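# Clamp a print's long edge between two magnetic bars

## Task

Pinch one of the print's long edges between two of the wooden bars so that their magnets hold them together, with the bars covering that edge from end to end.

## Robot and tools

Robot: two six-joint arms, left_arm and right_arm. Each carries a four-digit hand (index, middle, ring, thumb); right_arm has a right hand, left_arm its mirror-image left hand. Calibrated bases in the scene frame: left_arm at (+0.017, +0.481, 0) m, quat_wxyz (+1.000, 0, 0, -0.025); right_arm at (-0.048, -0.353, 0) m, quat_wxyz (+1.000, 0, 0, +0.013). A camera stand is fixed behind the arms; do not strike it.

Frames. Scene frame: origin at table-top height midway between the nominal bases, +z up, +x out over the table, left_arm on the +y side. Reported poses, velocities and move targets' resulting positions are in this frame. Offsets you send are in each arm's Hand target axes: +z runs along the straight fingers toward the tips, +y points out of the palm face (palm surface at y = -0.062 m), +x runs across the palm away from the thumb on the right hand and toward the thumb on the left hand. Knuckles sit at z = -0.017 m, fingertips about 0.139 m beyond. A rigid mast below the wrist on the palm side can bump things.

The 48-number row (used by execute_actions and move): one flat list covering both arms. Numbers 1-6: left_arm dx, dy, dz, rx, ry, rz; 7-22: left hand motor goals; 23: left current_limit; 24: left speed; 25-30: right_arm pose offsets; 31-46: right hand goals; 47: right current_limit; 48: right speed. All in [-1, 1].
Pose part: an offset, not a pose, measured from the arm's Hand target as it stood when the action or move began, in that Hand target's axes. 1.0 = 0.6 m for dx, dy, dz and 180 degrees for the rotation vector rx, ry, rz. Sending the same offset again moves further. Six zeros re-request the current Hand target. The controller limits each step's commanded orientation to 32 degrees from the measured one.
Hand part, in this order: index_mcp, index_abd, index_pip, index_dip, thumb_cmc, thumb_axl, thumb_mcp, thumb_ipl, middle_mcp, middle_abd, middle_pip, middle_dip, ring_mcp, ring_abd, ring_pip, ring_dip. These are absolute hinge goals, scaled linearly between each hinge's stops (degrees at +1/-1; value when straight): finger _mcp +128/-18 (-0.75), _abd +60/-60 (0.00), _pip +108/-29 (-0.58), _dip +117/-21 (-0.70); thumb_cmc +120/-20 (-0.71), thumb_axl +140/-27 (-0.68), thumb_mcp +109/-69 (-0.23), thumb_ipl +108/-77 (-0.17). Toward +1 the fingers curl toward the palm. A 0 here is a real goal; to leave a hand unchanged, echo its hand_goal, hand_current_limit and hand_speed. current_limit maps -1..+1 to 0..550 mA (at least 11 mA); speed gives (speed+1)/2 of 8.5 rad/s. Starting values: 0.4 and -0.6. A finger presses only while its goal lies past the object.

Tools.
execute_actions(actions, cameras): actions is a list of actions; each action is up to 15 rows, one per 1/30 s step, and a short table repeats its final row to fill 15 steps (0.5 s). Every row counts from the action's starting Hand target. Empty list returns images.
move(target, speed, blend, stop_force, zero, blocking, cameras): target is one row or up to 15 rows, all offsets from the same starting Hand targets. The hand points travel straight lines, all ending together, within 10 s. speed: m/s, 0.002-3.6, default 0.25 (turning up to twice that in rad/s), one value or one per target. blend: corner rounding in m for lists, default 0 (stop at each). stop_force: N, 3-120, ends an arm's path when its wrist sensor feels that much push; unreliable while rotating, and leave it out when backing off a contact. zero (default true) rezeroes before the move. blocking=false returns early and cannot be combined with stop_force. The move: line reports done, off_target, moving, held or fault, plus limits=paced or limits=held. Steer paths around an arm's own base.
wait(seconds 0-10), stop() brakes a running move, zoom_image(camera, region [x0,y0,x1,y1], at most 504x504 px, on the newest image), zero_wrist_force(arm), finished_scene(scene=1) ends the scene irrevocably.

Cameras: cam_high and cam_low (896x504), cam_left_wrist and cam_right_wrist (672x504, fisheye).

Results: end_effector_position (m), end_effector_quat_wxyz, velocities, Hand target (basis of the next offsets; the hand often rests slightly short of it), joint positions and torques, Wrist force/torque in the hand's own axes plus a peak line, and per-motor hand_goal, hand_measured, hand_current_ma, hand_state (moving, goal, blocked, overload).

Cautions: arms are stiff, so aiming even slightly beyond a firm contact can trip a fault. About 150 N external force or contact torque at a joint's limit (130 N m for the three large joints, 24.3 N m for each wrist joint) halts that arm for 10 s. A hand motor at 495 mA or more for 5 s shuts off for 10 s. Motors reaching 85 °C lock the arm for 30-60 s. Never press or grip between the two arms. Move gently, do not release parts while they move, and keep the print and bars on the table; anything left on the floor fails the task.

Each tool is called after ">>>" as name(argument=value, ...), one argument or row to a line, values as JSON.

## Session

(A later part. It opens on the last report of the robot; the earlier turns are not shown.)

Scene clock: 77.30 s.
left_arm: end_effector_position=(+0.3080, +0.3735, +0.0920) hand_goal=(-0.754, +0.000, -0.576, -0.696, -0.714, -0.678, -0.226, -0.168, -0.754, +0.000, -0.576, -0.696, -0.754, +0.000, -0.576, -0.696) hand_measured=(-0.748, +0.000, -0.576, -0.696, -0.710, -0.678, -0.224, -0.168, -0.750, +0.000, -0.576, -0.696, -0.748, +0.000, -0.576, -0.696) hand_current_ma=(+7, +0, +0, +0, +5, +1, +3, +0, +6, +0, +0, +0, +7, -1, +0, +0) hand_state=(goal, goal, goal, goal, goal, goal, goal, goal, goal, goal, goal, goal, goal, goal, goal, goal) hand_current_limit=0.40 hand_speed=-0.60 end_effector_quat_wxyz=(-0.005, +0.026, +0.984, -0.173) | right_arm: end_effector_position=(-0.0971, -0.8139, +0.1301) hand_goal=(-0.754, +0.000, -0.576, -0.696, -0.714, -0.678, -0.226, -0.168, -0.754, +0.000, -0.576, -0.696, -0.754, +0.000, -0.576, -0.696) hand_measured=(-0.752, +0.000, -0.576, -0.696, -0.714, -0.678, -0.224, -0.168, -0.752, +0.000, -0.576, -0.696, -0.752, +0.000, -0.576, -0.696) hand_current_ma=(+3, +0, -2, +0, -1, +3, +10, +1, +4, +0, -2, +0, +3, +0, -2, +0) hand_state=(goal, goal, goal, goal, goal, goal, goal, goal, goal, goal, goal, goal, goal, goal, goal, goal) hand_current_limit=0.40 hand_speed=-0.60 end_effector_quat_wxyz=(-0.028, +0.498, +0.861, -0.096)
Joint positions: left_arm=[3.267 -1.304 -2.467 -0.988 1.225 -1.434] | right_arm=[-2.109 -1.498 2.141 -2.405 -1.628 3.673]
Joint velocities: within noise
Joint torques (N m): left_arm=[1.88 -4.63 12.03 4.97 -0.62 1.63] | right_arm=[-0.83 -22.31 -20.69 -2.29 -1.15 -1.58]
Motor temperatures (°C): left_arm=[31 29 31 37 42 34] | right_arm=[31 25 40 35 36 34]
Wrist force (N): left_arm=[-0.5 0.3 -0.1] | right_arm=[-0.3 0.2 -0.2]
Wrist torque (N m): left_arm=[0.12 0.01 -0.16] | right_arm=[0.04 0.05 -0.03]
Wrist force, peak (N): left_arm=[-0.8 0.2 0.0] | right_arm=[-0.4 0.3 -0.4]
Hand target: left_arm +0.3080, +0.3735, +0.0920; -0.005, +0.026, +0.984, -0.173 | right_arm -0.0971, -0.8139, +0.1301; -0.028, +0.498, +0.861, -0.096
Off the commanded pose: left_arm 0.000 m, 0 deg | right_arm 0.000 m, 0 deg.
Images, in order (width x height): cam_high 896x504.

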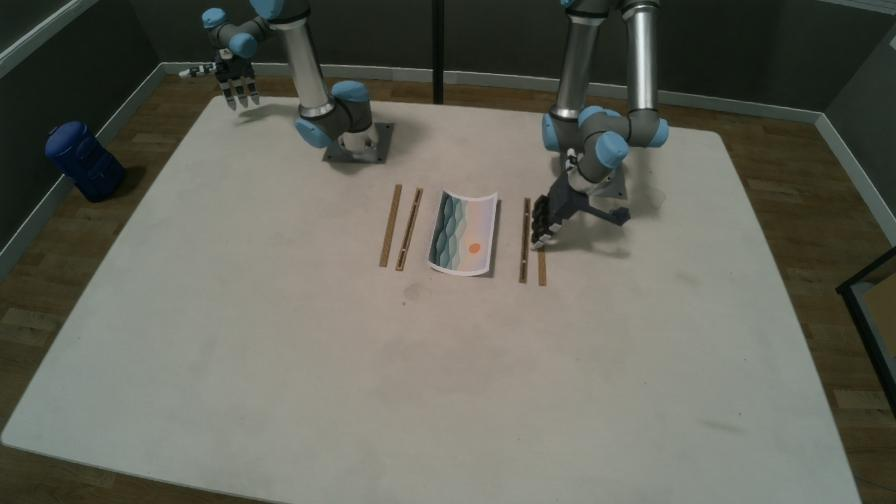

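>>> move(
  target=[
    [-0.0237,-0.1547,0.0562,0,0,0,-0.754,0,-0.576,-0.696,-0.714,-0.678,-0.226,-0.168,-0.754,0,-0.576,-0.696,-0.754,0,-0.576,-0.696,0.4,-0.6,0,0,0,0,0,0,-0.754,0,-0.576,-0.696,-0.714,-0.678,-0.226,-0.168,-0.754,0,-0.576,-0.696,-0.754,0,-0.576,-0.696,0.4,-0.6],
  ],
  speed=0.06,
  stop_force=10,
  cameras=["cam_high", "cam_low", "cam_left_wrist"],
)

>>> zoom_image(
  camera="cam_high",
  region=[420, 170, 580, 300],
)

>>> zoom_image(
  camera="cam_left_wrist",
  region=[200, 0, 600, 250],
)

Scene clock: 84.33 s.
left_arm: end_effector_position=(+0.3171, +0.2742, +0.0920) hand_goal=(-0.754, +0.000, -0.576, -0.696, -0.714, -0.678, -0.226, -0.168, -0.754, +0.000, -0.576, -0.696, -0.754, +0.000, -0.576, -0.696) hand_measured=(-0.748, +0.000, -0.576, -0.696, -0.710, -0.678, -0.224, -0.168, -0.750, +0.000, -0.576, -0.696, -0.748, +0.000, -0.576, -0.696) hand_current_ma=(+8, +0, +0, +0, +5, +1, +3, +0, +6, +0, +0, +0, +7, -1, +0, +0) hand_state=(goal, goal, goal, goal, goal, goal, goal, goal, goal, goal, goal, goal, goal, goal, goal, goal) hand_current_limit=0.40 hand_speed=-0.60 end_effector_quat_wxyz=(-0.005, +0.026, +0.984, -0.173) | right_arm: end_effector_position=(-0.0971, -0.8139, +0.1301) hand_goal=(-0.754, +0.000, -0.576, -0.696, -0.714, -0.678, -0.226, -0.168, -0.754, +0.000, -0.576, -0.696, -0.754, +0.000, -0.576, -0.696) hand_measured=(-0.752, +0.000, -0.576, -0.696, -0.714, -0.678, -0.224, -0.168, -0.752, +0.000, -0.576, -0.696, -0.752, +0.000, -0.576, -0.696) hand_current_ma=(+3, +0, -2, +0, -1, +3, +10, +1, +4, +0, -2, +0, +3, +0, -2, +0) hand_state=(goal, goal, goal, goal, goal, goal, goal, goal, goal, goal, goal, goal, goal, goal, goal, goal) hand_current_limit=0.40 hand_speed=-0.60 end_effector_quat_wxyz=(-0.028, +0.498, +0.861, -0.096)
Joint positions: left_arm=[2.97 -1.485 -2.365 -0.802 1.227 -1.75] | right_arm=[-2.109 -1.498 2.141 -2.405 -1.628 3.673]
Joint torques (N m): left_arm=[14.4 25.52 10.94 0.08 -2.17 -1.47] | right_arm=[0.08 -22.59 -20.81 -2.28 -1.27 -1.69]
Wrist force (N): left_arm=[-0.8 0.1 0.4] | right_arm=[-0.2 -0.3 -0.2]
Wrist torque (N m): left_arm=[0.03 0.06 -0.25] | right_arm=[-0.02 0.04 -0.03]
Wrist force, peak (N): left_arm=[-1.0 0.3 0.5] | right_arm=[-0.4 0.1 -0.6]
Hand target: left_arm +0.3171, +0.2741, +0.0920; -0.005, +0.026, +0.984, -0.173 | right_arm -0.0971, -0.8139, +0.1301; -0.028, +0.498, +0.861, -0.096
Off the commanded pose: left_arm 0.000 m, 0 deg | right_arm 0.000 m, 0 deg.
move: done
Images, in order (width x height): cam_high 896x504, cam_low 896x504, cam_left_wrist 672x504.

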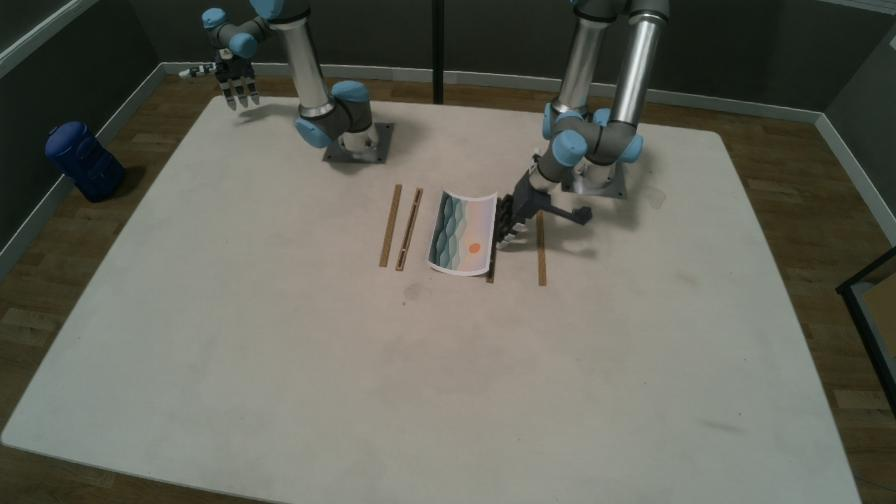

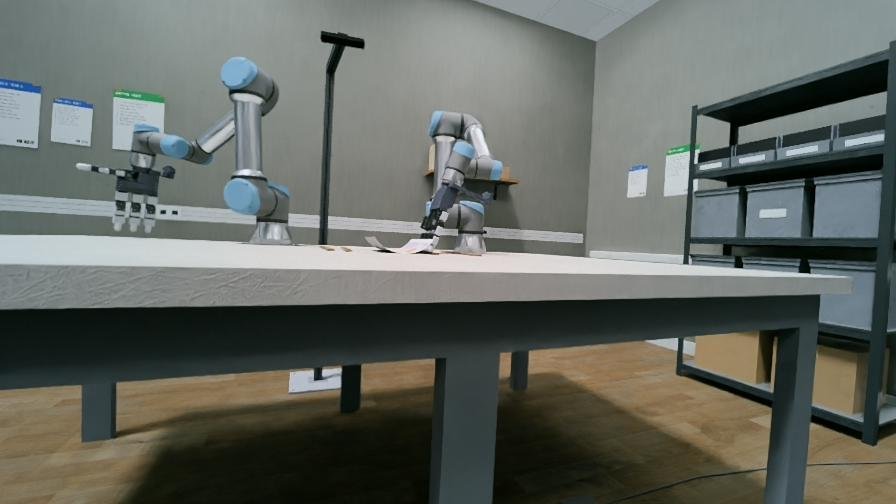

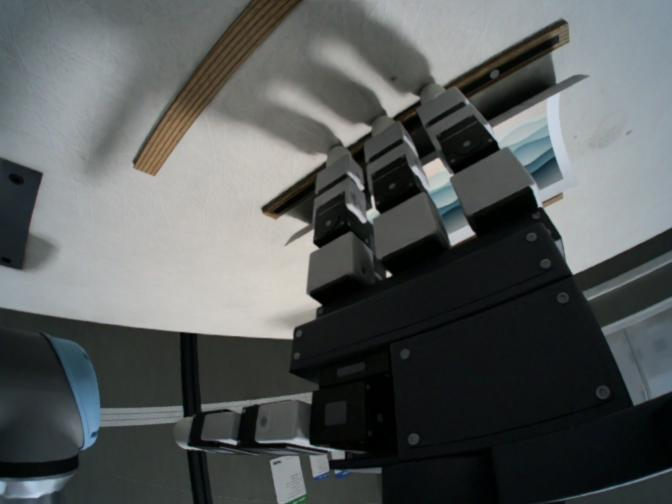

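Scaled by 3.150.

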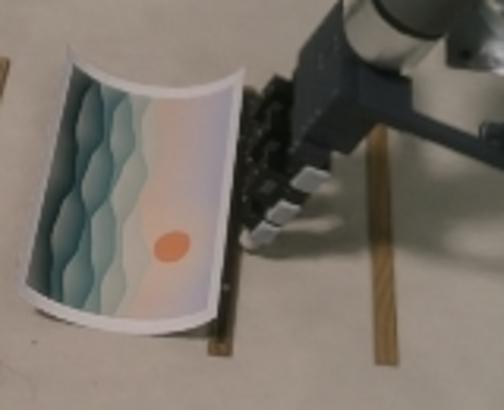

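Scaled by 1.260 from the camera's 672x504 image, which has a finer 960x720 frame.

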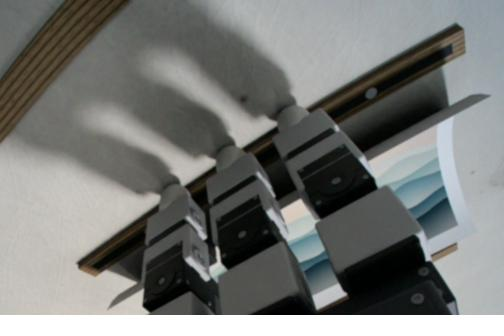

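>>> move(
  target=[
    [0.0026,-0.0101,-0.1737,0,0,0,-0.754,0,-0.576,-0.696,-0.714,-0.678,-0.226,-0.168,-0.754,0,-0.576,-0.696,-0.754,0,-0.576,-0.696,0.4,-0.6,0,0,0,0,0,0,-0.754,0,-0.576,-0.696,-0.714,-0.678,-0.226,-0.168,-0.754,0,-0.576,-0.696,-0.754,0,-0.576,-0.696,0.4,-0.6],
    [-0.0213,-0.0276,-0.0928,0.2667,-0.0072,-0.0074,-0.603,0,0.426,-0.281,0.671,-0.678,0.247,-0.168,-0.603,0,0.426,-0.281,0.205,0,0.883,-0.261,0.4,-0.6,0,0,0,0,0,0,-0.754,0,-0.576,-0.696,-0.714,-0.678,-0.226,-0.168,-0.754,0,-0.576,-0.696,-0.754,0,-0.576,-0.696,0.4,-0.6],
  ],
  speed=0.2,
  blend=[0.02, 0],
  cameras=["all"],
)

>>> zoom_image(
  camera="cam_high",
  region=[420, 150, 620, 300],
)

>>> zoom_image(
  camera="cam_left_wrist",
  region=[150, 0, 550, 300],
)

>>> zoom_image(
  camera="cam_low",
  region=[340, 160, 520, 270],
)

Scene clock: 93.40 s.
left_arm: end_effector_position=(+0.3300, +0.2769, +0.1500) hand_goal=(-0.604, +0.000, +0.426, -0.282, +0.670, -0.678, +0.246, -0.168, -0.604, +0.000, +0.426, -0.282, +0.204, +0.000, +0.882, -0.262) hand_measured=(-0.596, +0.000, +0.422, -0.284, +0.666, -0.678, +0.242, -0.168, -0.598, +0.000, +0.422, -0.284, +0.200, +0.000, +0.874, -0.266) hand_current_ma=(+10, +0, -3, -3, -3, +1, -5, +0, +8, +0, -4, -3, -6, -1, -10, -4) hand_state=(goal, goal, goal, goal, goal, goal, goal, goal, goal, goal, goal, goal, goal, goal, goal, goal) hand_current_limit=0.40 hand_speed=-0.60 end_effector_quat_wxyz=(-0.006, +0.009, +0.829, -0.559) | right_arm: end_effector_position=(-0.0971, -0.8139, +0.1301) hand_goal=(-0.754, +0.000, -0.576, -0.696, -0.714, -0.678, -0.226, -0.168, -0.754, +0.000, -0.576, -0.696, -0.754, +0.000, -0.576, -0.696) hand_measured=(-0.752, +0.000, -0.576, -0.696, -0.714, -0.678, -0.224, -0.168, -0.752, +0.000, -0.576, -0.696, -0.752, +0.000, -0.576, -0.696) hand_current_ma=(+3, +0, -2, +0, -1, +3, +10, +1, +4, +0, -2, +0, +3, +0, -2, +0) hand_state=(goal, goal, goal, goal, goal, goal, goal, goal, goal, goal, goal, goal, goal, goal, goal, goal) hand_current_limit=0.40 hand_speed=-0.60 end_effector_quat_wxyz=(-0.028, +0.498, +0.861, -0.096)
Joint positions: left_arm=[3.526 -1.327 -2.335 -1.76 0.517 -0.791] | right_arm=[-2.109 -1.498 2.141 -2.405 -1.628 3.673]
Joint torques (N m): left_arm=[-10.68 19.26 12.21 -1.21 -2.65 1.69] | right_arm=[0.35 -22.08 -20.47 -2.41 -1.44 -1.88]
Wrist force (N): left_arm=[-1.1 0.5 -0.2] | right_arm=[-0.1 0.2 -0.3]
Wrist torque (N m): left_arm=[0.07 -0.04 -0.38] | right_arm=[0.05 0.02 -0.01]
Wrist force, peak (N): left_arm=[-0.6 0.3 2.2] | right_arm=[-0.5 -0.1 -0.3]
Hand target: left_arm +0.3300, +0.2769, +0.1500; -0.006, +0.009, +0.829, -0.559 | right_arm -0.0971, -0.8139, +0.1301; -0.028, +0.498, +0.861, -0.096
Off the commanded pose: left_arm 0.000 m, 0 deg | right_arm 0.000 m, 0 deg.
move: done

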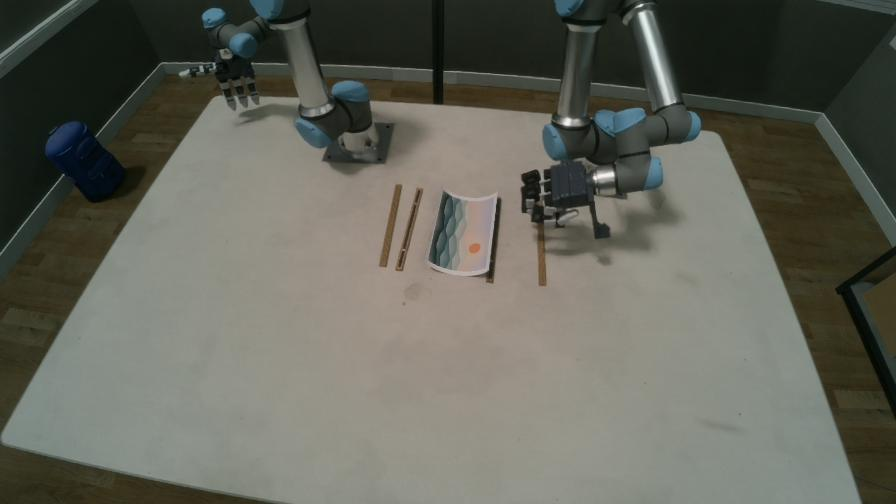

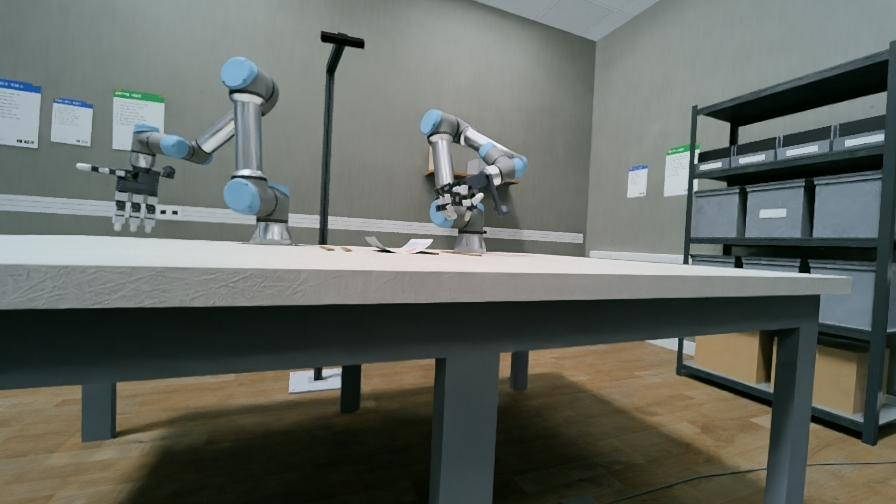

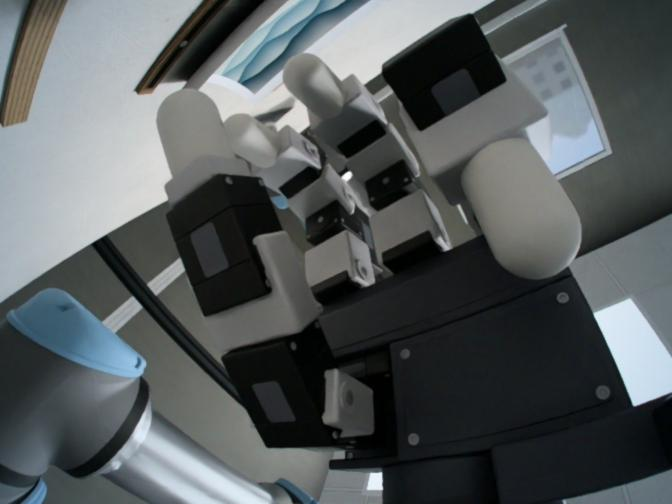

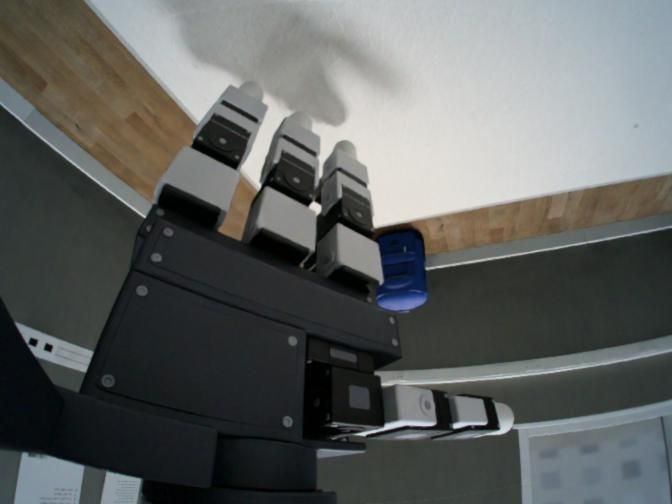

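Scaled by 2.520.

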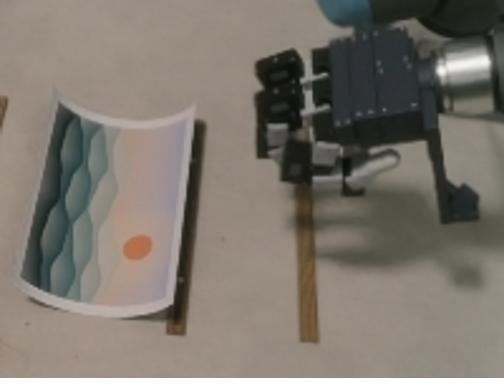

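Scaled by 1.260 from the camera's 672x504 image, which has a finer 960x720 frame.

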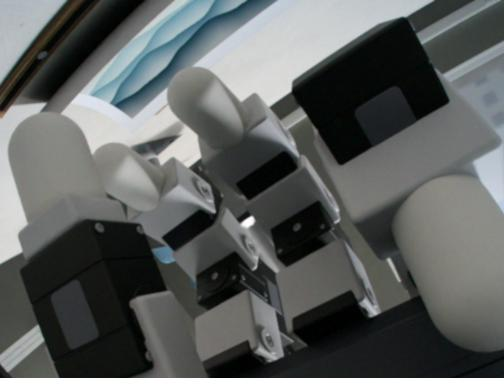

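Scaled by 2.800.

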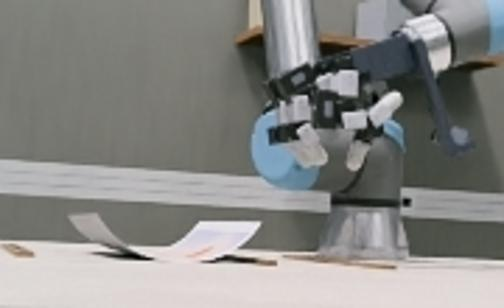

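>>> move(
  target=[
    [0,0.1777,0.0718,0,0,0,-0.603,0,0.426,-0.281,0.671,-0.678,0.247,-0.168,-0.603,0,0.426,-0.281,0.205,0,0.883,-0.261,0.4,-0.6,0,0,0,0,0,0,-0.754,0,-0.576,-0.696,-0.714,-0.678,-0.226,-0.168,-0.754,0,-0.576,-0.696,-0.754,0,-0.576,-0.696,0.4,-0.6],
  ],
  speed=0.1,
  cameras=["cam_high", "cam_low", "cam_left_wrist"],
)

>>> zoom_image(
  camera="cam_high",
  region=[480, 160, 620, 300],
)

>>> zoom_image(
  camera="cam_left_wrist",
  region=[0, 0, 400, 300],
)

>>> zoom_image(
  camera="cam_low",
  region=[400, 200, 520, 270],
)

Scene clock: 96.50 s.
left_arm: end_effector_position=(+0.3300, +0.2769, +0.0350) hand_goal=(-0.604, +0.000, +0.426, -0.282, +0.670, -0.678, +0.246, -0.168, -0.604, +0.000, +0.426, -0.282, +0.204, +0.000, +0.882, -0.262) hand_measured=(-0.596, +0.000, +0.422, -0.284, +0.666, -0.678, +0.242, -0.168, -0.598, +0.000, +0.422, -0.284, +0.200, +0.000, +0.876, -0.266) hand_current_ma=(+10, +0, -3, -3, -3, +1, -5, +0, +8, +0, -4, -3, -6, -1, -9, -4) hand_state=(goal, goal, goal, goal, goal, goal, goal, goal, goal, goal, goal, goal, goal, goal, goal, goal) hand_current_limit=0.40 hand_speed=-0.60 end_effector_quat_wxyz=(-0.006, +0.009, +0.829, -0.559) | right_arm: end_effector_position=(-0.0971, -0.8139, +0.1301) hand_goal=(-0.754, +0.000, -0.576, -0.696, -0.714, -0.678, -0.226, -0.168, -0.754, +0.000, -0.576, -0.696, -0.754, +0.000, -0.576, -0.696) hand_measured=(-0.752, +0.000, -0.576, -0.696, -0.714, -0.678, -0.224, -0.168, -0.752, +0.000, -0.576, -0.696, -0.752, +0.000, -0.576, -0.696) hand_current_ma=(+3, +0, -2, +0, -1, +3, +10, +1, +4, +0, -2, +0, +3, +0, -2, +0) hand_state=(goal, goal, goal, goal, goal, goal, goal, goal, goal, goal, goal, goal, goal, goal, goal, goal) hand_current_limit=0.40 hand_speed=-0.60 end_effector_quat_wxyz=(-0.028, +0.498, +0.861, -0.096)
Joint positions: left_arm=[3.526 -1.604 -2.502 -1.316 0.517 -0.791] | right_arm=[-2.109 -1.498 2.141 -2.405 -1.628 3.673]
Joint torques (N m): left_arm=[-10.14 10.65 19.2 1.79 -2.9 1.4] | right_arm=[-0.4 -21.59 -20.55 -2.19 -1.44 -1.97]
Wrist force (N): left_arm=[-1.1 0.7 -0.3] | right_arm=[-0.2 0.0 -0.3]
Wrist torque (N m): left_arm=[0.14 -0.04 -0.36] | right_arm=[0.03 0.04 -0.02]
Wrist force, peak (N): left_arm=[-1.0 1.9 0.1] | right_arm=[-0.4 0.0 -0.5]
Hand target: left_arm +0.3300, +0.2769, +0.0350; -0.006, +0.009, +0.829, -0.559 | right_arm -0.0971, -0.8139, +0.1301; -0.028, +0.498, +0.861, -0.096
Off the commanded pose: left_arm 0.000 m, 0 deg | right_arm 0.000 m, 0 deg.
move: done
Images, in order (width x height): cam_high 896x504, cam_low 896x504, cam_left_wrist 672x504.

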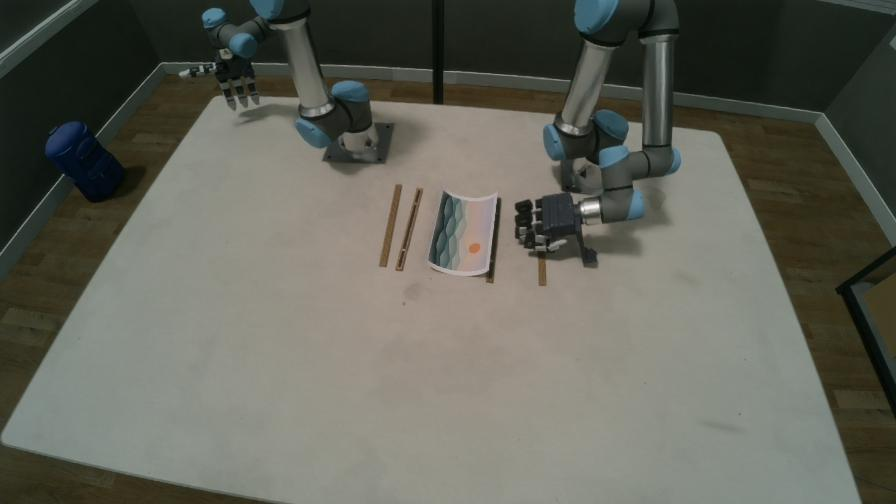

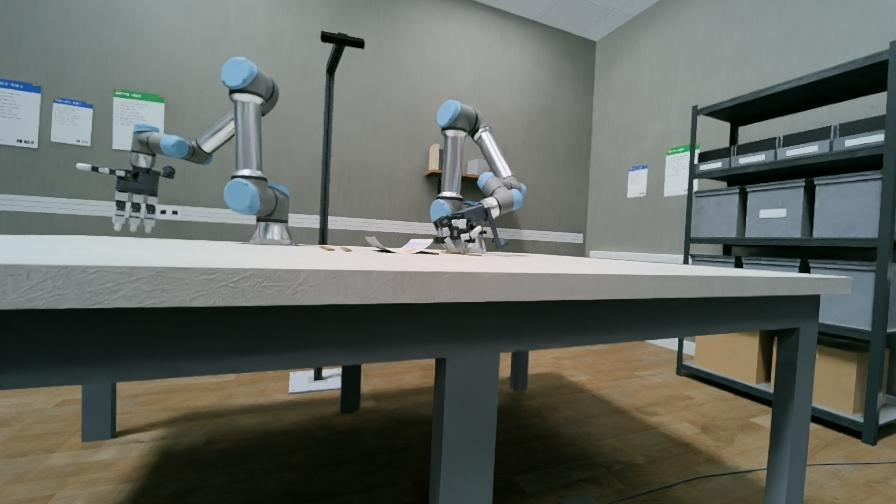

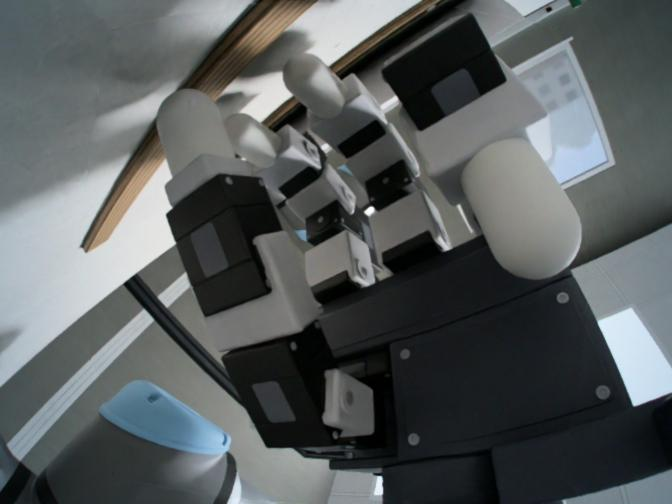

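Scaled by 3.600.

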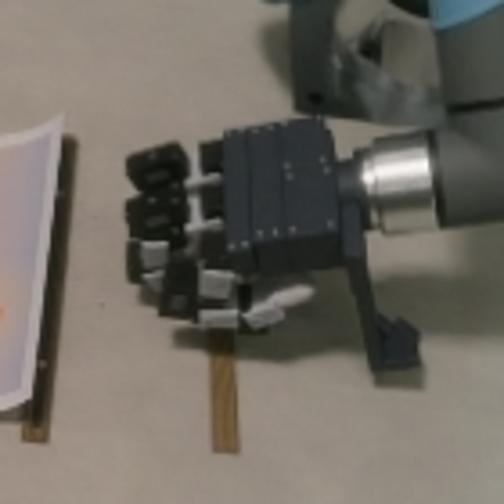

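Scaled by 1.260 from the camera's 672x504 image, which has a finer 960x720 frame.

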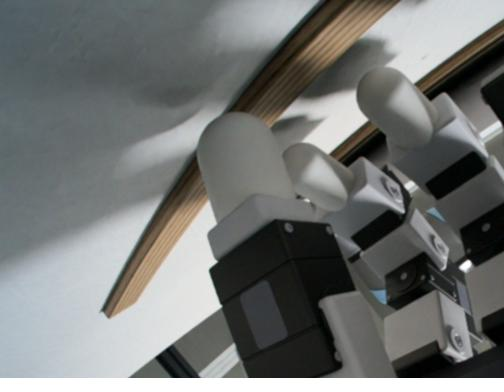

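Scaled by 4.200.

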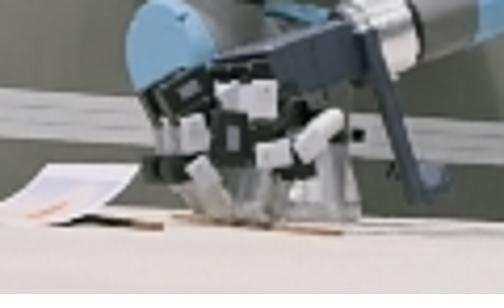

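>>> move(
  target=[
    [0,0.0201,0.0081,0,0,0,-0.603,0,0.426,-0.281,0.671,-0.678,0.247,-0.168,-0.603,0,0.426,-0.281,0.205,0,0.883,-0.261,0.4,-0.6,0,0,0,0,0,0,-0.754,0,-0.576,-0.696,-0.714,-0.678,-0.226,-0.168,-0.754,0,-0.576,-0.696,-0.754,0,-0.576,-0.696,0.4,-0.6],
  ],
  speed=0.006,
  stop_force=3,
  cameras=["cam_low"],
)

>>> zoom_image(
  camera="cam_low",
  region=[400, 200, 520, 270],
)

Scene clock: 99.63 s.
left_arm: end_effector_position=(+0.3300, +0.2769, +0.0266) hand_goal=(-0.604, +0.000, +0.426, -0.282, +0.670, -0.678, +0.246, -0.168, -0.604, +0.000, +0.426, -0.282, +0.204, +0.000, +0.882, -0.262) hand_measured=(-0.596, +0.000, +0.424, -0.284, +0.668, -0.678, +0.244, -0.168, -0.598, +0.000, +0.424, -0.284, +0.200, +0.000, +0.876, -0.266) hand_current_ma=(+10, +0, -3, -2, -2, +1, -3, +0, +8, +0, -3, -2, -6, -1, -9, -4) hand_state=(goal, goal, goal, goal, goal, goal, goal, goal, goal, goal, goal, goal, goal, goal, goal, goal) hand_current_limit=0.40 hand_speed=-0.60 end_effector_quat_wxyz=(-0.006, +0.009, +0.829, -0.559) | right_arm: end_effector_position=(-0.0971, -0.8139, +0.1301) hand_goal=(-0.754, +0.000, -0.576, -0.696, -0.714, -0.678, -0.226, -0.168, -0.754, +0.000, -0.576, -0.696, -0.754, +0.000, -0.576, -0.696) hand_measured=(-0.752, +0.000, -0.576, -0.696, -0.714, -0.678, -0.224, -0.168, -0.752, +0.000, -0.576, -0.696, -0.752, +0.000, -0.576, -0.696) hand_current_ma=(+3, +0, -2, +0, -1, +3, +10, +1, +4, +0, -2, +0, +3, +0, -2, +0) hand_state=(goal, goal, goal, goal, goal, goal, goal, goal, goal, goal, goal, goal, goal, goal, goal, goal) hand_current_limit=0.40 hand_speed=-0.60 end_effector_quat_wxyz=(-0.028, +0.498, +0.861, -0.096)
Joint positions: left_arm=[3.526 -1.632 -2.511 -1.28 0.517 -0.791] | right_arm=[-2.109 -1.498 2.141 -2.405 -1.628 3.673]
Joint torques (N m): left_arm=[1.55 25.22 19.49 -1.21 -1.16 1.5] | right_arm=[0.32 -22.28 -20.51 -2.17 -1.42 -2.01]
Wrist force (N): left_arm=[-0.6 -2.1 -2.4] | right_arm=[-0.2 0.2 -0.4]
Wrist torque (N m): left_arm=[-0.07 -0.06 -0.37] | right_arm=[0.07 0.04 -0.02]
Wrist force, peak (N): left_arm=[-0.3 -5.7 -4.6] | right_arm=[-0.6 0.1 -0.3]
Hand target: left_arm +0.3300, +0.2769, +0.0266; -0.006, +0.009, +0.829, -0.559 (not the last commanded pose) | right_arm -0.0971, -0.8139, +0.1301; -0.028, +0.498, +0.861, -0.096
Off the commanded pose: left_arm 0.005 m, 0 deg | right_arm 0.000 m, 0 deg.
move: contact (left_arm)
Images, in order (width x height): cam_low 896x504.

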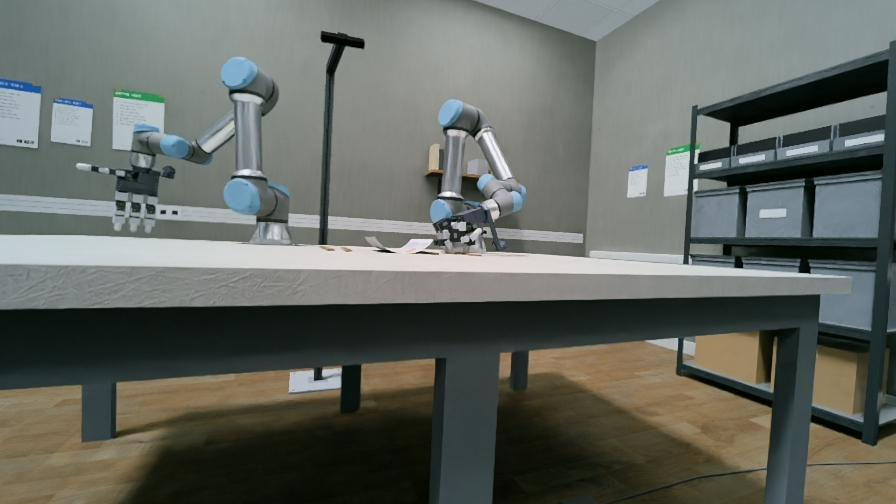

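Scaled by 4.200.

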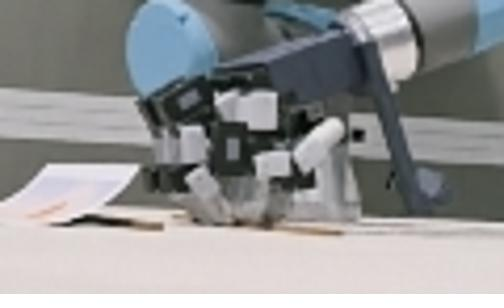

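>>> move(
  target=[
    [0,-0.0065,0.0117,0,0,0,-0.603,0,0.426,-0.281,0.671,-0.678,0.247,-0.168,-0.603,0,0.426,-0.281,0.205,0,0.883,-0.261,0.4,-0.6,0,0,0,0,0,0,-0.754,0,-0.576,-0.696,-0.714,-0.678,-0.226,-0.168,-0.754,0,-0.576,-0.696,-0.754,0,-0.576,-0.696,0.4,-0.6],
  ],
  speed=0.03,
)

>>> move(
  target=[
    [0,0,0,0,0,0,-0.384,0,0.426,-0.281,0.671,-0.678,0.247,-0.168,-0.384,0,0.426,-0.281,0.205,0,0.883,-0.261,0.1,-0.85,0,0,0,0,0,0,-0.754,0,-0.576,-0.696,-0.714,-0.678,-0.226,-0.168,-0.754,0,-0.576,-0.696,-0.754,0,-0.576,-0.696,0.4,-0.6],
  ],
  cameras=["cam_high", "cam_low", "cam_left_wrist"],
)

>>> zoom_image(
  camera="cam_left_wrist",
  region=[0, 0, 400, 300],
)

>>> zoom_image(
  camera="cam_low",
  region=[400, 200, 520, 270],
)

>>> zoom_image(
  camera="cam_high",
  region=[480, 160, 620, 300],
)

Scene clock: 103.53 s.
left_arm: end_effector_position=(+0.3298, +0.2689, +0.0277) hand_goal=(-0.604, +0.000, +0.426, -0.282, +0.670, -0.678, +0.246, -0.168, -0.604, +0.000, +0.426, -0.282, +0.204, +0.000, +0.882, -0.262) hand_measured=(-0.596, +0.000, +0.424, -0.284, +0.664, -0.682, +0.218, -0.196, -0.598, +0.000, +0.424, -0.284, +0.200, +0.000, +0.876, -0.266) hand_current_ma=(+10, +0, -3, -2, -6, -5, -86, -86, +8, +0, -3, -2, -6, -1, -9, -4) hand_state=(goal, goal, goal, goal, goal, goal, blocked, blocked, goal, goal, goal, goal, goal, goal, goal, goal) hand_current_limit=0.40 hand_speed=-0.60 end_effector_quat_wxyz=(-0.006, +0.009, +0.829, -0.559) end_effector_velocity=(-0.002, +0.001, -0.001) end_effector_angular_velocity=(+0.000, +0.004, -0.001) | right_arm: end_effector_position=(-0.0971, -0.8139, +0.1301) hand_goal=(-0.754, +0.000, -0.576, -0.696, -0.714, -0.678, -0.226, -0.168, -0.754, +0.000, -0.576, -0.696, -0.754, +0.000, -0.576, -0.696) hand_measured=(-0.752, +0.000, -0.576, -0.696, -0.714, -0.678, -0.224, -0.168, -0.752, +0.000, -0.576, -0.696, -0.752, +0.000, -0.576, -0.696) hand_current_ma=(+3, +0, -2, +0, -1, +3, +10, +1, +4, +0, -2, +0, +3, +0, -2, +0) hand_state=(goal, goal, goal, goal, goal, goal, goal, goal, goal, goal, goal, goal, goal, goal, goal, goal) hand_current_limit=0.40 hand_speed=-0.60 end_effector_quat_wxyz=(-0.028, +0.498, +0.861, -0.096)
Joint positions: left_arm=[3.501 -1.634 -2.516 -1.24 0.501 -0.829] | right_arm=[-2.109 -1.498 2.141 -2.405 -1.628 3.673]
Joint velocities: left_arm=[0.004 0 -0.002 -0.007 0.004 0.006] | right_arm=[within noise]
Joint torques (N m): left_arm=[10.64 -4.72 2.33 -1.37 1.3 2.72] | right_arm=[0.17 -23.48 -20.65 -2.23 -1.55 -2.25]
Wrist force (N): left_arm=[2.0 -30.2 -22.9] | right_arm=[-0.2 -0.1 0.1]
Wrist torque (N m): left_arm=[-2.09 -0.10 -0.53] | right_arm=[-0.02 0.02 -0.01]
Wrist force, peak (N): left_arm=[1.9 -30.5 -23.2] | right_arm=[-0.6 0.2 -0.3]
Hand target: left_arm +0.3298, +0.2690, +0.0276; -0.006, +0.009, +0.829, -0.559 | right_arm -0.0971, -0.8139, +0.1301; -0.028, +0.498, +0.861, -0.096
Off the commanded pose: left_arm 0.000 m, 0 deg | right_arm 0.000 m, 0 deg.
move: done

Scene clock: 104.23 s.
left_arm: end_effector_position=(+0.3298, +0.2690, +0.0276) hand_goal=(-0.384, +0.000, +0.426, -0.282, +0.670, -0.678, +0.246, -0.168, -0.384, +0.000, +0.426, -0.282, +0.204, +0.000, +0.882, -0.262) hand_measured=(-0.384, +0.000, +0.424, -0.284, +0.664, -0.682, +0.218, -0.196, -0.382, +0.000, +0.424, -0.284, +0.200, +0.000, +0.876, -0.266) hand_current_ma=(+1, +0, -3, -2, -6, -5, -86, -85, +2, +0, -3, -2, -6, -1, -9, -4) hand_state=(goal, goal, goal, goal, goal, goal, blocked, blocked, goal, goal, goal, goal, goal, goal, goal, goal) hand_current_limit=0.10 hand_speed=-0.85 end_effector_quat_wxyz=(-0.006, +0.009, +0.829, -0.559) | right_arm: end_effector_position=(-0.0971, -0.8139, +0.1301) hand_goal=(-0.754, +0.000, -0.576, -0.696, -0.714, -0.678, -0.226, -0.168, -0.754, +0.000, -0.576, -0.696, -0.754, +0.000, -0.576, -0.696) hand_measured=(-0.752, +0.000, -0.576, -0.696, -0.714, -0.678, -0.224, -0.168, -0.752, +0.000, -0.576, -0.696, -0.752, +0.000, -0.576, -0.696) hand_current_ma=(+3, +0, -2, +0, -1, +3, +10, +1, +4, +0, -2, +0, +3, +0, -2, +0) hand_state=(goal, goal, goal, goal, goal, goal, goal, goal, goal, goal, goal, goal, goal, goal, goal, goal) hand_current_limit=0.40 hand_speed=-0.60 end_effector_quat_wxyz=(-0.028, +0.498, +0.861, -0.096)
Joint positions: left_arm=[3.502 -1.634 -2.516 -1.24 0.502 -0.829] | right_arm=[-2.109 -1.498 2.141 -2.405 -1.628 3.673]
Joint torques (N m): left_arm=[10.8 -6.03 8.28 -1.52 1.38 2.96] | right_arm=[-0.37 -21.57 -20.16 -2.35 -1.53 -2.13]
Wrist force (N): left_arm=[2.0 -30.2 -22.7] | right_arm=[-0.4 0.2 -0.4]
Wrist torque (N m): left_arm=[-2.03 -0.11 -0.54] | right_arm=[0.06 0.06 -0.03]
Wrist force, peak (N): left_arm=[2.0 -30.7 -23.1] | right_arm=[-0.5 0.0 -0.4]
Hand target: left_arm +0.3298, +0.2690, +0.0276; -0.006, +0.009, +0.829, -0.559 | right_arm -0.0971, -0.8139, +0.1301; -0.028, +0.498, +0.861, -0.096
Off the commanded pose: left_arm 0.000 m, 0 deg | right_arm 0.000 m, 0 deg.
move: done
Images, in order (width x height): cam_high 896x504, cam_low 896x504, cam_left_wrist 672x504.

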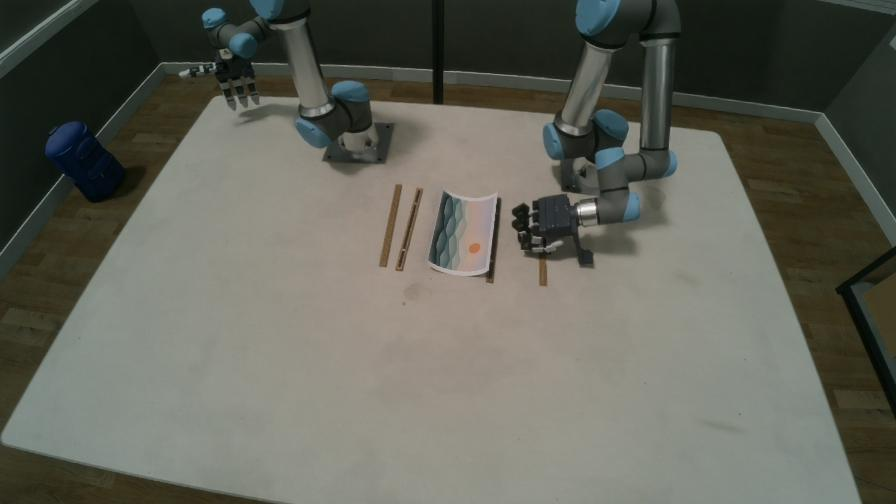

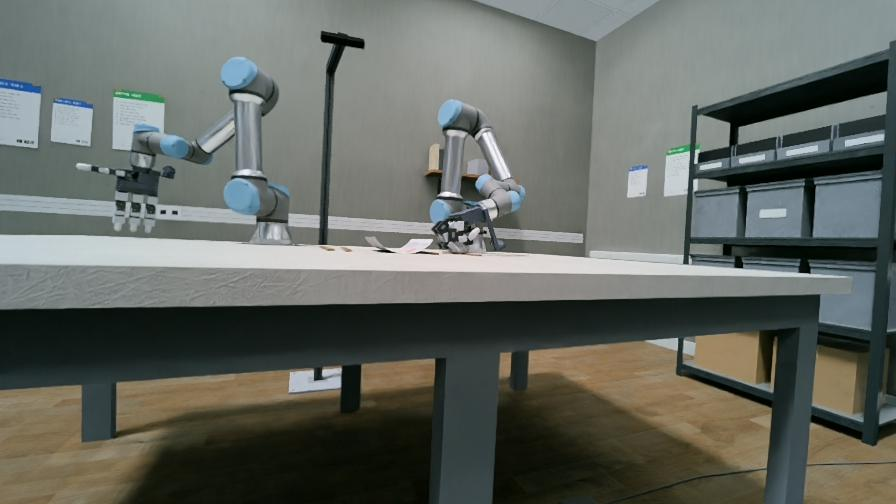

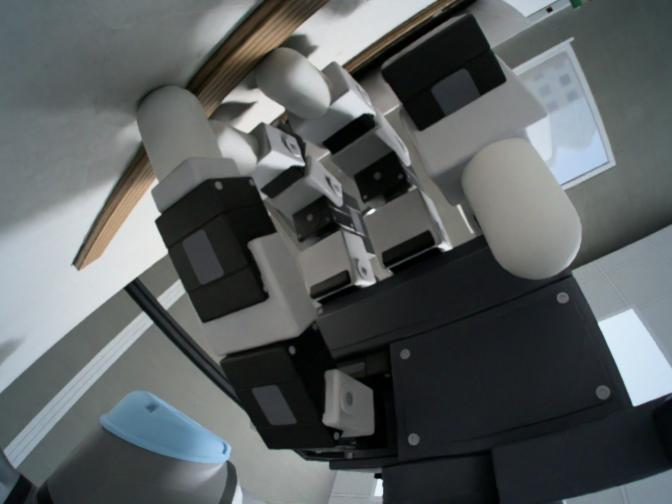

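Scaled by 1.260 from the camera's 672x504 image, which has a finer 960x720 frame.

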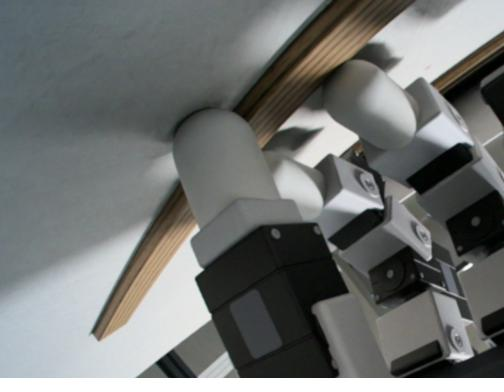

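Scaled by 4.200.

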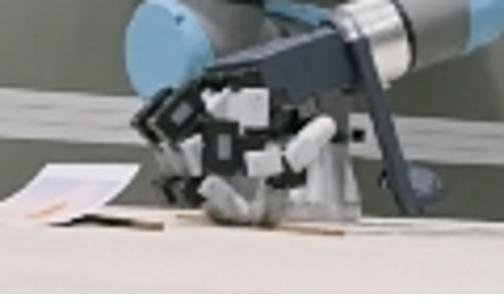

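Scaled by 3.600.

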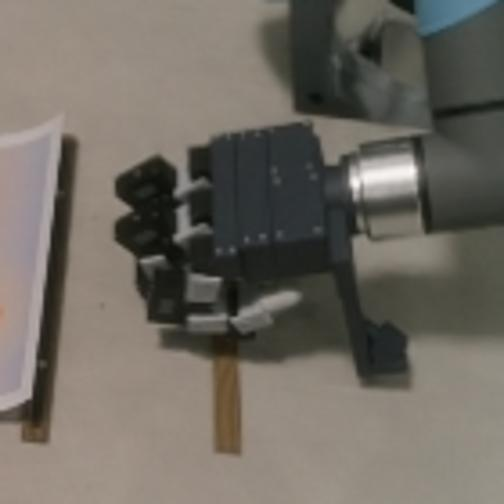

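>>> move(
  target=[
    [0,-0.00927,-0.00375,0,0,0,-0.603,0,0.426,-0.281,0.671,-0.678,0.247,-0.168,-0.603,0,0.426,-0.281,0.205,0,0.883,-0.261,0.4,-0.6,0,0,0,0,0,0,-0.754,0,-0.576,-0.696,-0.714,-0.678,-0.226,-0.168,-0.754,0,-0.576,-0.696,-0.754,0,-0.576,-0.696,0.4,-0.6],
  ],
  speed=0.03,
  cameras=["cam_low", "cam_left_wrist"],
)

>>> zoom_image(
  camera="cam_left_wrist",
  region=[0, 0, 400, 300],
)

>>> zoom_image(
  camera="cam_low",
  region=[420, 220, 500, 260],
)

Scene clock: 107.87 s.
left_arm: end_effector_position=(+0.3298, +0.2690, +0.0337) hand_goal=(-0.604, +0.000, +0.426, -0.282, +0.670, -0.678, +0.246, -0.168, -0.604, +0.000, +0.426, -0.282, +0.204, +0.000, +0.882, -0.262) hand_measured=(-0.588, +0.000, +0.424, -0.284, +0.668, -0.682, +0.242, -0.172, -0.590, +0.000, +0.424, -0.284, +0.200, +0.000, +0.876, -0.266) hand_current_ma=(+32, +0, -3, -2, -3, -4, -8, -5, +26, +0, -3, -2, -6, -1, -9, -4) hand_state=(goal, goal, goal, goal, goal, goal, goal, goal, goal, goal, goal, goal, goal, goal, goal, goal) hand_current_limit=0.40 hand_speed=-0.60 end_effector_quat_wxyz=(-0.006, +0.009, +0.829, -0.559) | right_arm: end_effector_position=(-0.0971, -0.8139, +0.1301) hand_goal=(-0.754, +0.000, -0.576, -0.696, -0.714, -0.678, -0.226, -0.168, -0.754, +0.000, -0.576, -0.696, -0.754, +0.000, -0.576, -0.696) hand_measured=(-0.752, +0.000, -0.576, -0.696, -0.714, -0.678, -0.224, -0.168, -0.752, +0.000, -0.576, -0.696, -0.752, +0.000, -0.576, -0.696) hand_current_ma=(+3, +0, -2, +0, -1, +3, +10, +1, +4, +0, -2, +0, +3, +0, -2, +0) hand_state=(goal, goal, goal, goal, goal, goal, goal, goal, goal, goal, goal, goal, goal, goal, goal, goal) hand_current_limit=0.40 hand_speed=-0.60 end_effector_quat_wxyz=(-0.028, +0.498, +0.861, -0.096)
Joint positions: left_arm=[3.502 -1.613 -2.51 -1.266 0.502 -0.829] | right_arm=[-2.109 -1.498 2.141 -2.405 -1.628 3.673]
Joint torques (N m): left_arm=[7.54 2.9 12.94 3.79 -1.56 -0.43] | right_arm=[-0.21 -22.46 -20.58 -2.11 -1.55 -2.11]
Wrist force (N): left_arm=[-1.2 0.7 -0.3] | right_arm=[-0.4 -0.2 -0.2]
Wrist torque (N m): left_arm=[0.12 -0.03 -0.46] | right_arm=[-0.01 0.06 -0.04]
Wrist force, peak (N): left_arm=[1.8 -30.8 -23.2] | right_arm=[-0.5 0.1 -0.5]
Hand target: left_arm +0.3298, +0.2690, +0.0336; -0.006, +0.009, +0.829, -0.559 | right_arm -0.0971, -0.8139, +0.1301; -0.028, +0.498, +0.861, -0.096
Off the commanded pose: left_arm 0.000 m, 0 deg | right_arm 0.000 m, 0 deg.
move: done
Images, in order (width x height): cam_low 896x504, cam_left_wrist 672x504.

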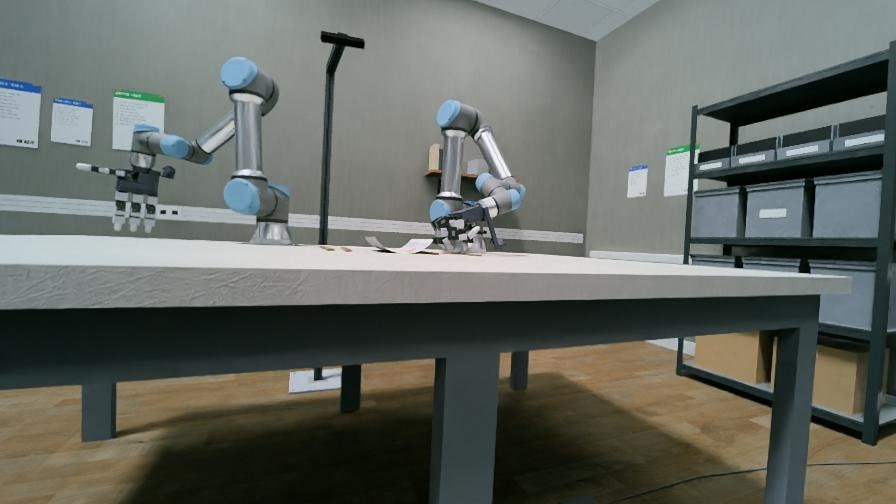

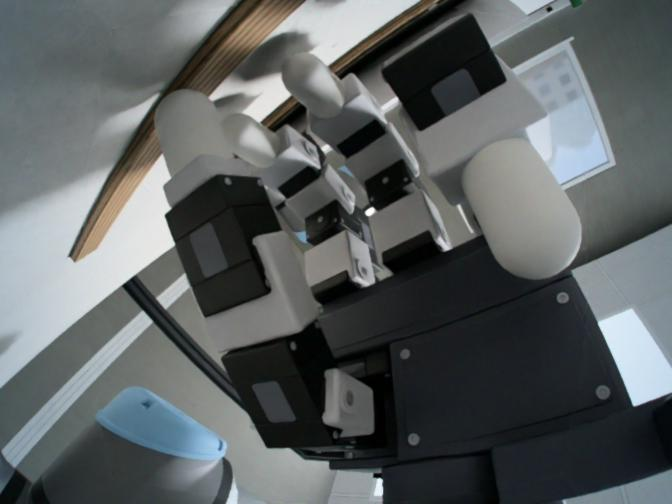

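Scaled by 1.260 from the camera's 672x504 image, which has a finer 960x720 frame.

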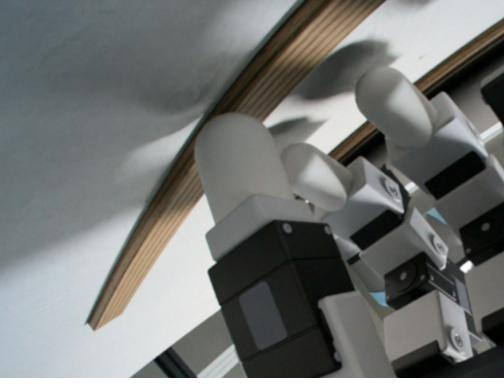

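Scaled by 6.300.

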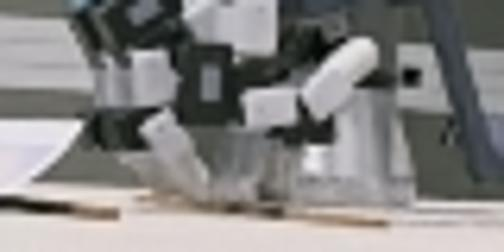

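>>> move(
  target=[
    [-0.0001,0.0019,-0.0046,0,0,0,-0.603,0,0.426,-0.281,0.671,-0.678,0.247,-0.168,-0.603,0,0.426,-0.281,0.205,0,0.883,-0.261,0.4,-0.6,0,0,0,0,0,0,-0.754,0,-0.576,-0.696,-0.714,-0.678,-0.226,-0.168,-0.754,0,-0.576,-0.696,-0.754,0,-0.576,-0.696,0.4,-0.6],
    [-0.0001,0.0112,-0.0009,0,0,0,-0.603,0,0.426,-0.281,0.671,-0.678,0.247,-0.168,-0.603,0,0.426,-0.281,0.205,0,0.883,-0.261,0.4,-0.6,0,0,0,0,0,0,-0.754,0,-0.576,-0.696,-0.714,-0.678,-0.226,-0.168,-0.754,0,-0.576,-0.696,-0.754,0,-0.576,-0.696,0.4,-0.6],
  ],
  speed=[0.03, 0.01],
  stop_force=4,
  cameras=["cam_left_wrist"],
)

>>> zoom_image(
  camera="cam_left_wrist",
  region=[0, 0, 400, 300],
)

Scene clock: 112.50 s.
left_arm: end_effector_position=(+0.3300, +0.2720, +0.0276) hand_goal=(-0.604, +0.000, +0.426, -0.282, +0.670, -0.678, +0.246, -0.168, -0.604, +0.000, +0.426, -0.282, +0.204, +0.000, +0.882, -0.262) hand_measured=(-0.588, +0.000, +0.424, -0.284, +0.668, -0.680, +0.242, -0.172, -0.590, +0.000, +0.424, -0.284, +0.200, +0.000, +0.876, -0.266) hand_current_ma=(+32, +0, -3, -2, -3, -4, -7, -5, +26, +0, -3, -2, -6, -1, -9, -4) hand_state=(goal, goal, goal, goal, goal, goal, goal, goal, goal, goal, goal, goal, goal, goal, goal, goal) hand_current_limit=0.40 hand_speed=-0.60 end_effector_quat_wxyz=(-0.006, +0.009, +0.829, -0.559) | right_arm: end_effector_position=(-0.0971, -0.8139, +0.1301) hand_goal=(-0.754, +0.000, -0.576, -0.696, -0.714, -0.678, -0.226, -0.168, -0.754, +0.000, -0.576, -0.696, -0.754, +0.000, -0.576, -0.696) hand_measured=(-0.752, +0.000, -0.576, -0.696, -0.714, -0.678, -0.224, -0.168, -0.752, +0.000, -0.576, -0.696, -0.752, +0.000, -0.576, -0.696) hand_current_ma=(+3, +0, -2, +0, -1, +3, +10, +1, +4, +0, -2, +0, +3, +0, -2, +0) hand_state=(goal, goal, goal, goal, goal, goal, goal, goal, goal, goal, goal, goal, goal, goal, goal, goal) hand_current_limit=0.40 hand_speed=-0.60 end_effector_quat_wxyz=(-0.028, +0.498, +0.861, -0.096)
Joint positions: left_arm=[3.511 -1.632 -2.513 -1.257 0.507 -0.814] | right_arm=[-2.109 -1.498 2.141 -2.405 -1.628 3.673]
Joint torques (N m): left_arm=[-9.84 25.36 19.14 -1.13 -2.98 -1.71] | right_arm=[-0.19 -21.67 -20.79 -2.3 -1.47 -2.03]
Wrist force (N): left_arm=[-1.0 0.9 -0.4] | right_arm=[-0.1 -0.1 -0.5]
Wrist torque (N m): left_arm=[0.16 -0.05 -0.42] | right_arm=[0.04 0.03 -0.01]
Wrist force, peak (N): left_arm=[-1.2 1.2 -0.4] | right_arm=[-0.4 0.2 -0.5]
Hand target: left_arm +0.3300, +0.2720, +0.0276; -0.006, +0.009, +0.829, -0.559 | right_arm -0.0971, -0.8139, +0.1301; -0.028, +0.498, +0.861, -0.096
Off the commanded pose: left_arm 0.000 m, 0 deg | right_arm 0.000 m, 0 deg.
move: done
Images, in order (width x height): cam_left_wrist 672x504.

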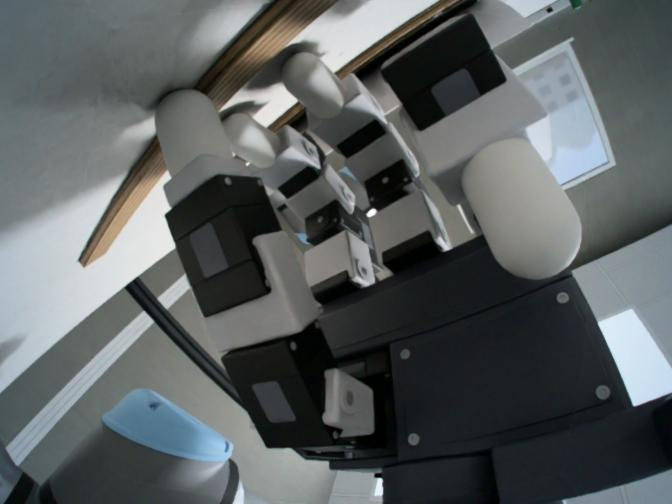

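Scaled by 1.260 from the camera's 672x504 image, which has a finer 960x720 frame.

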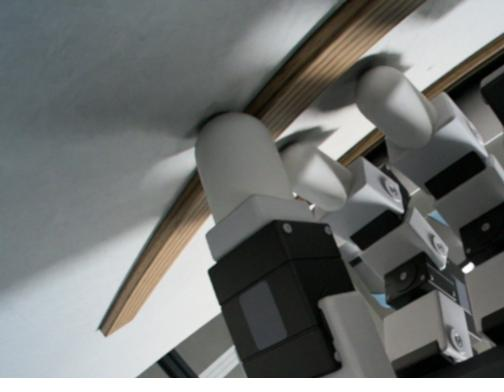

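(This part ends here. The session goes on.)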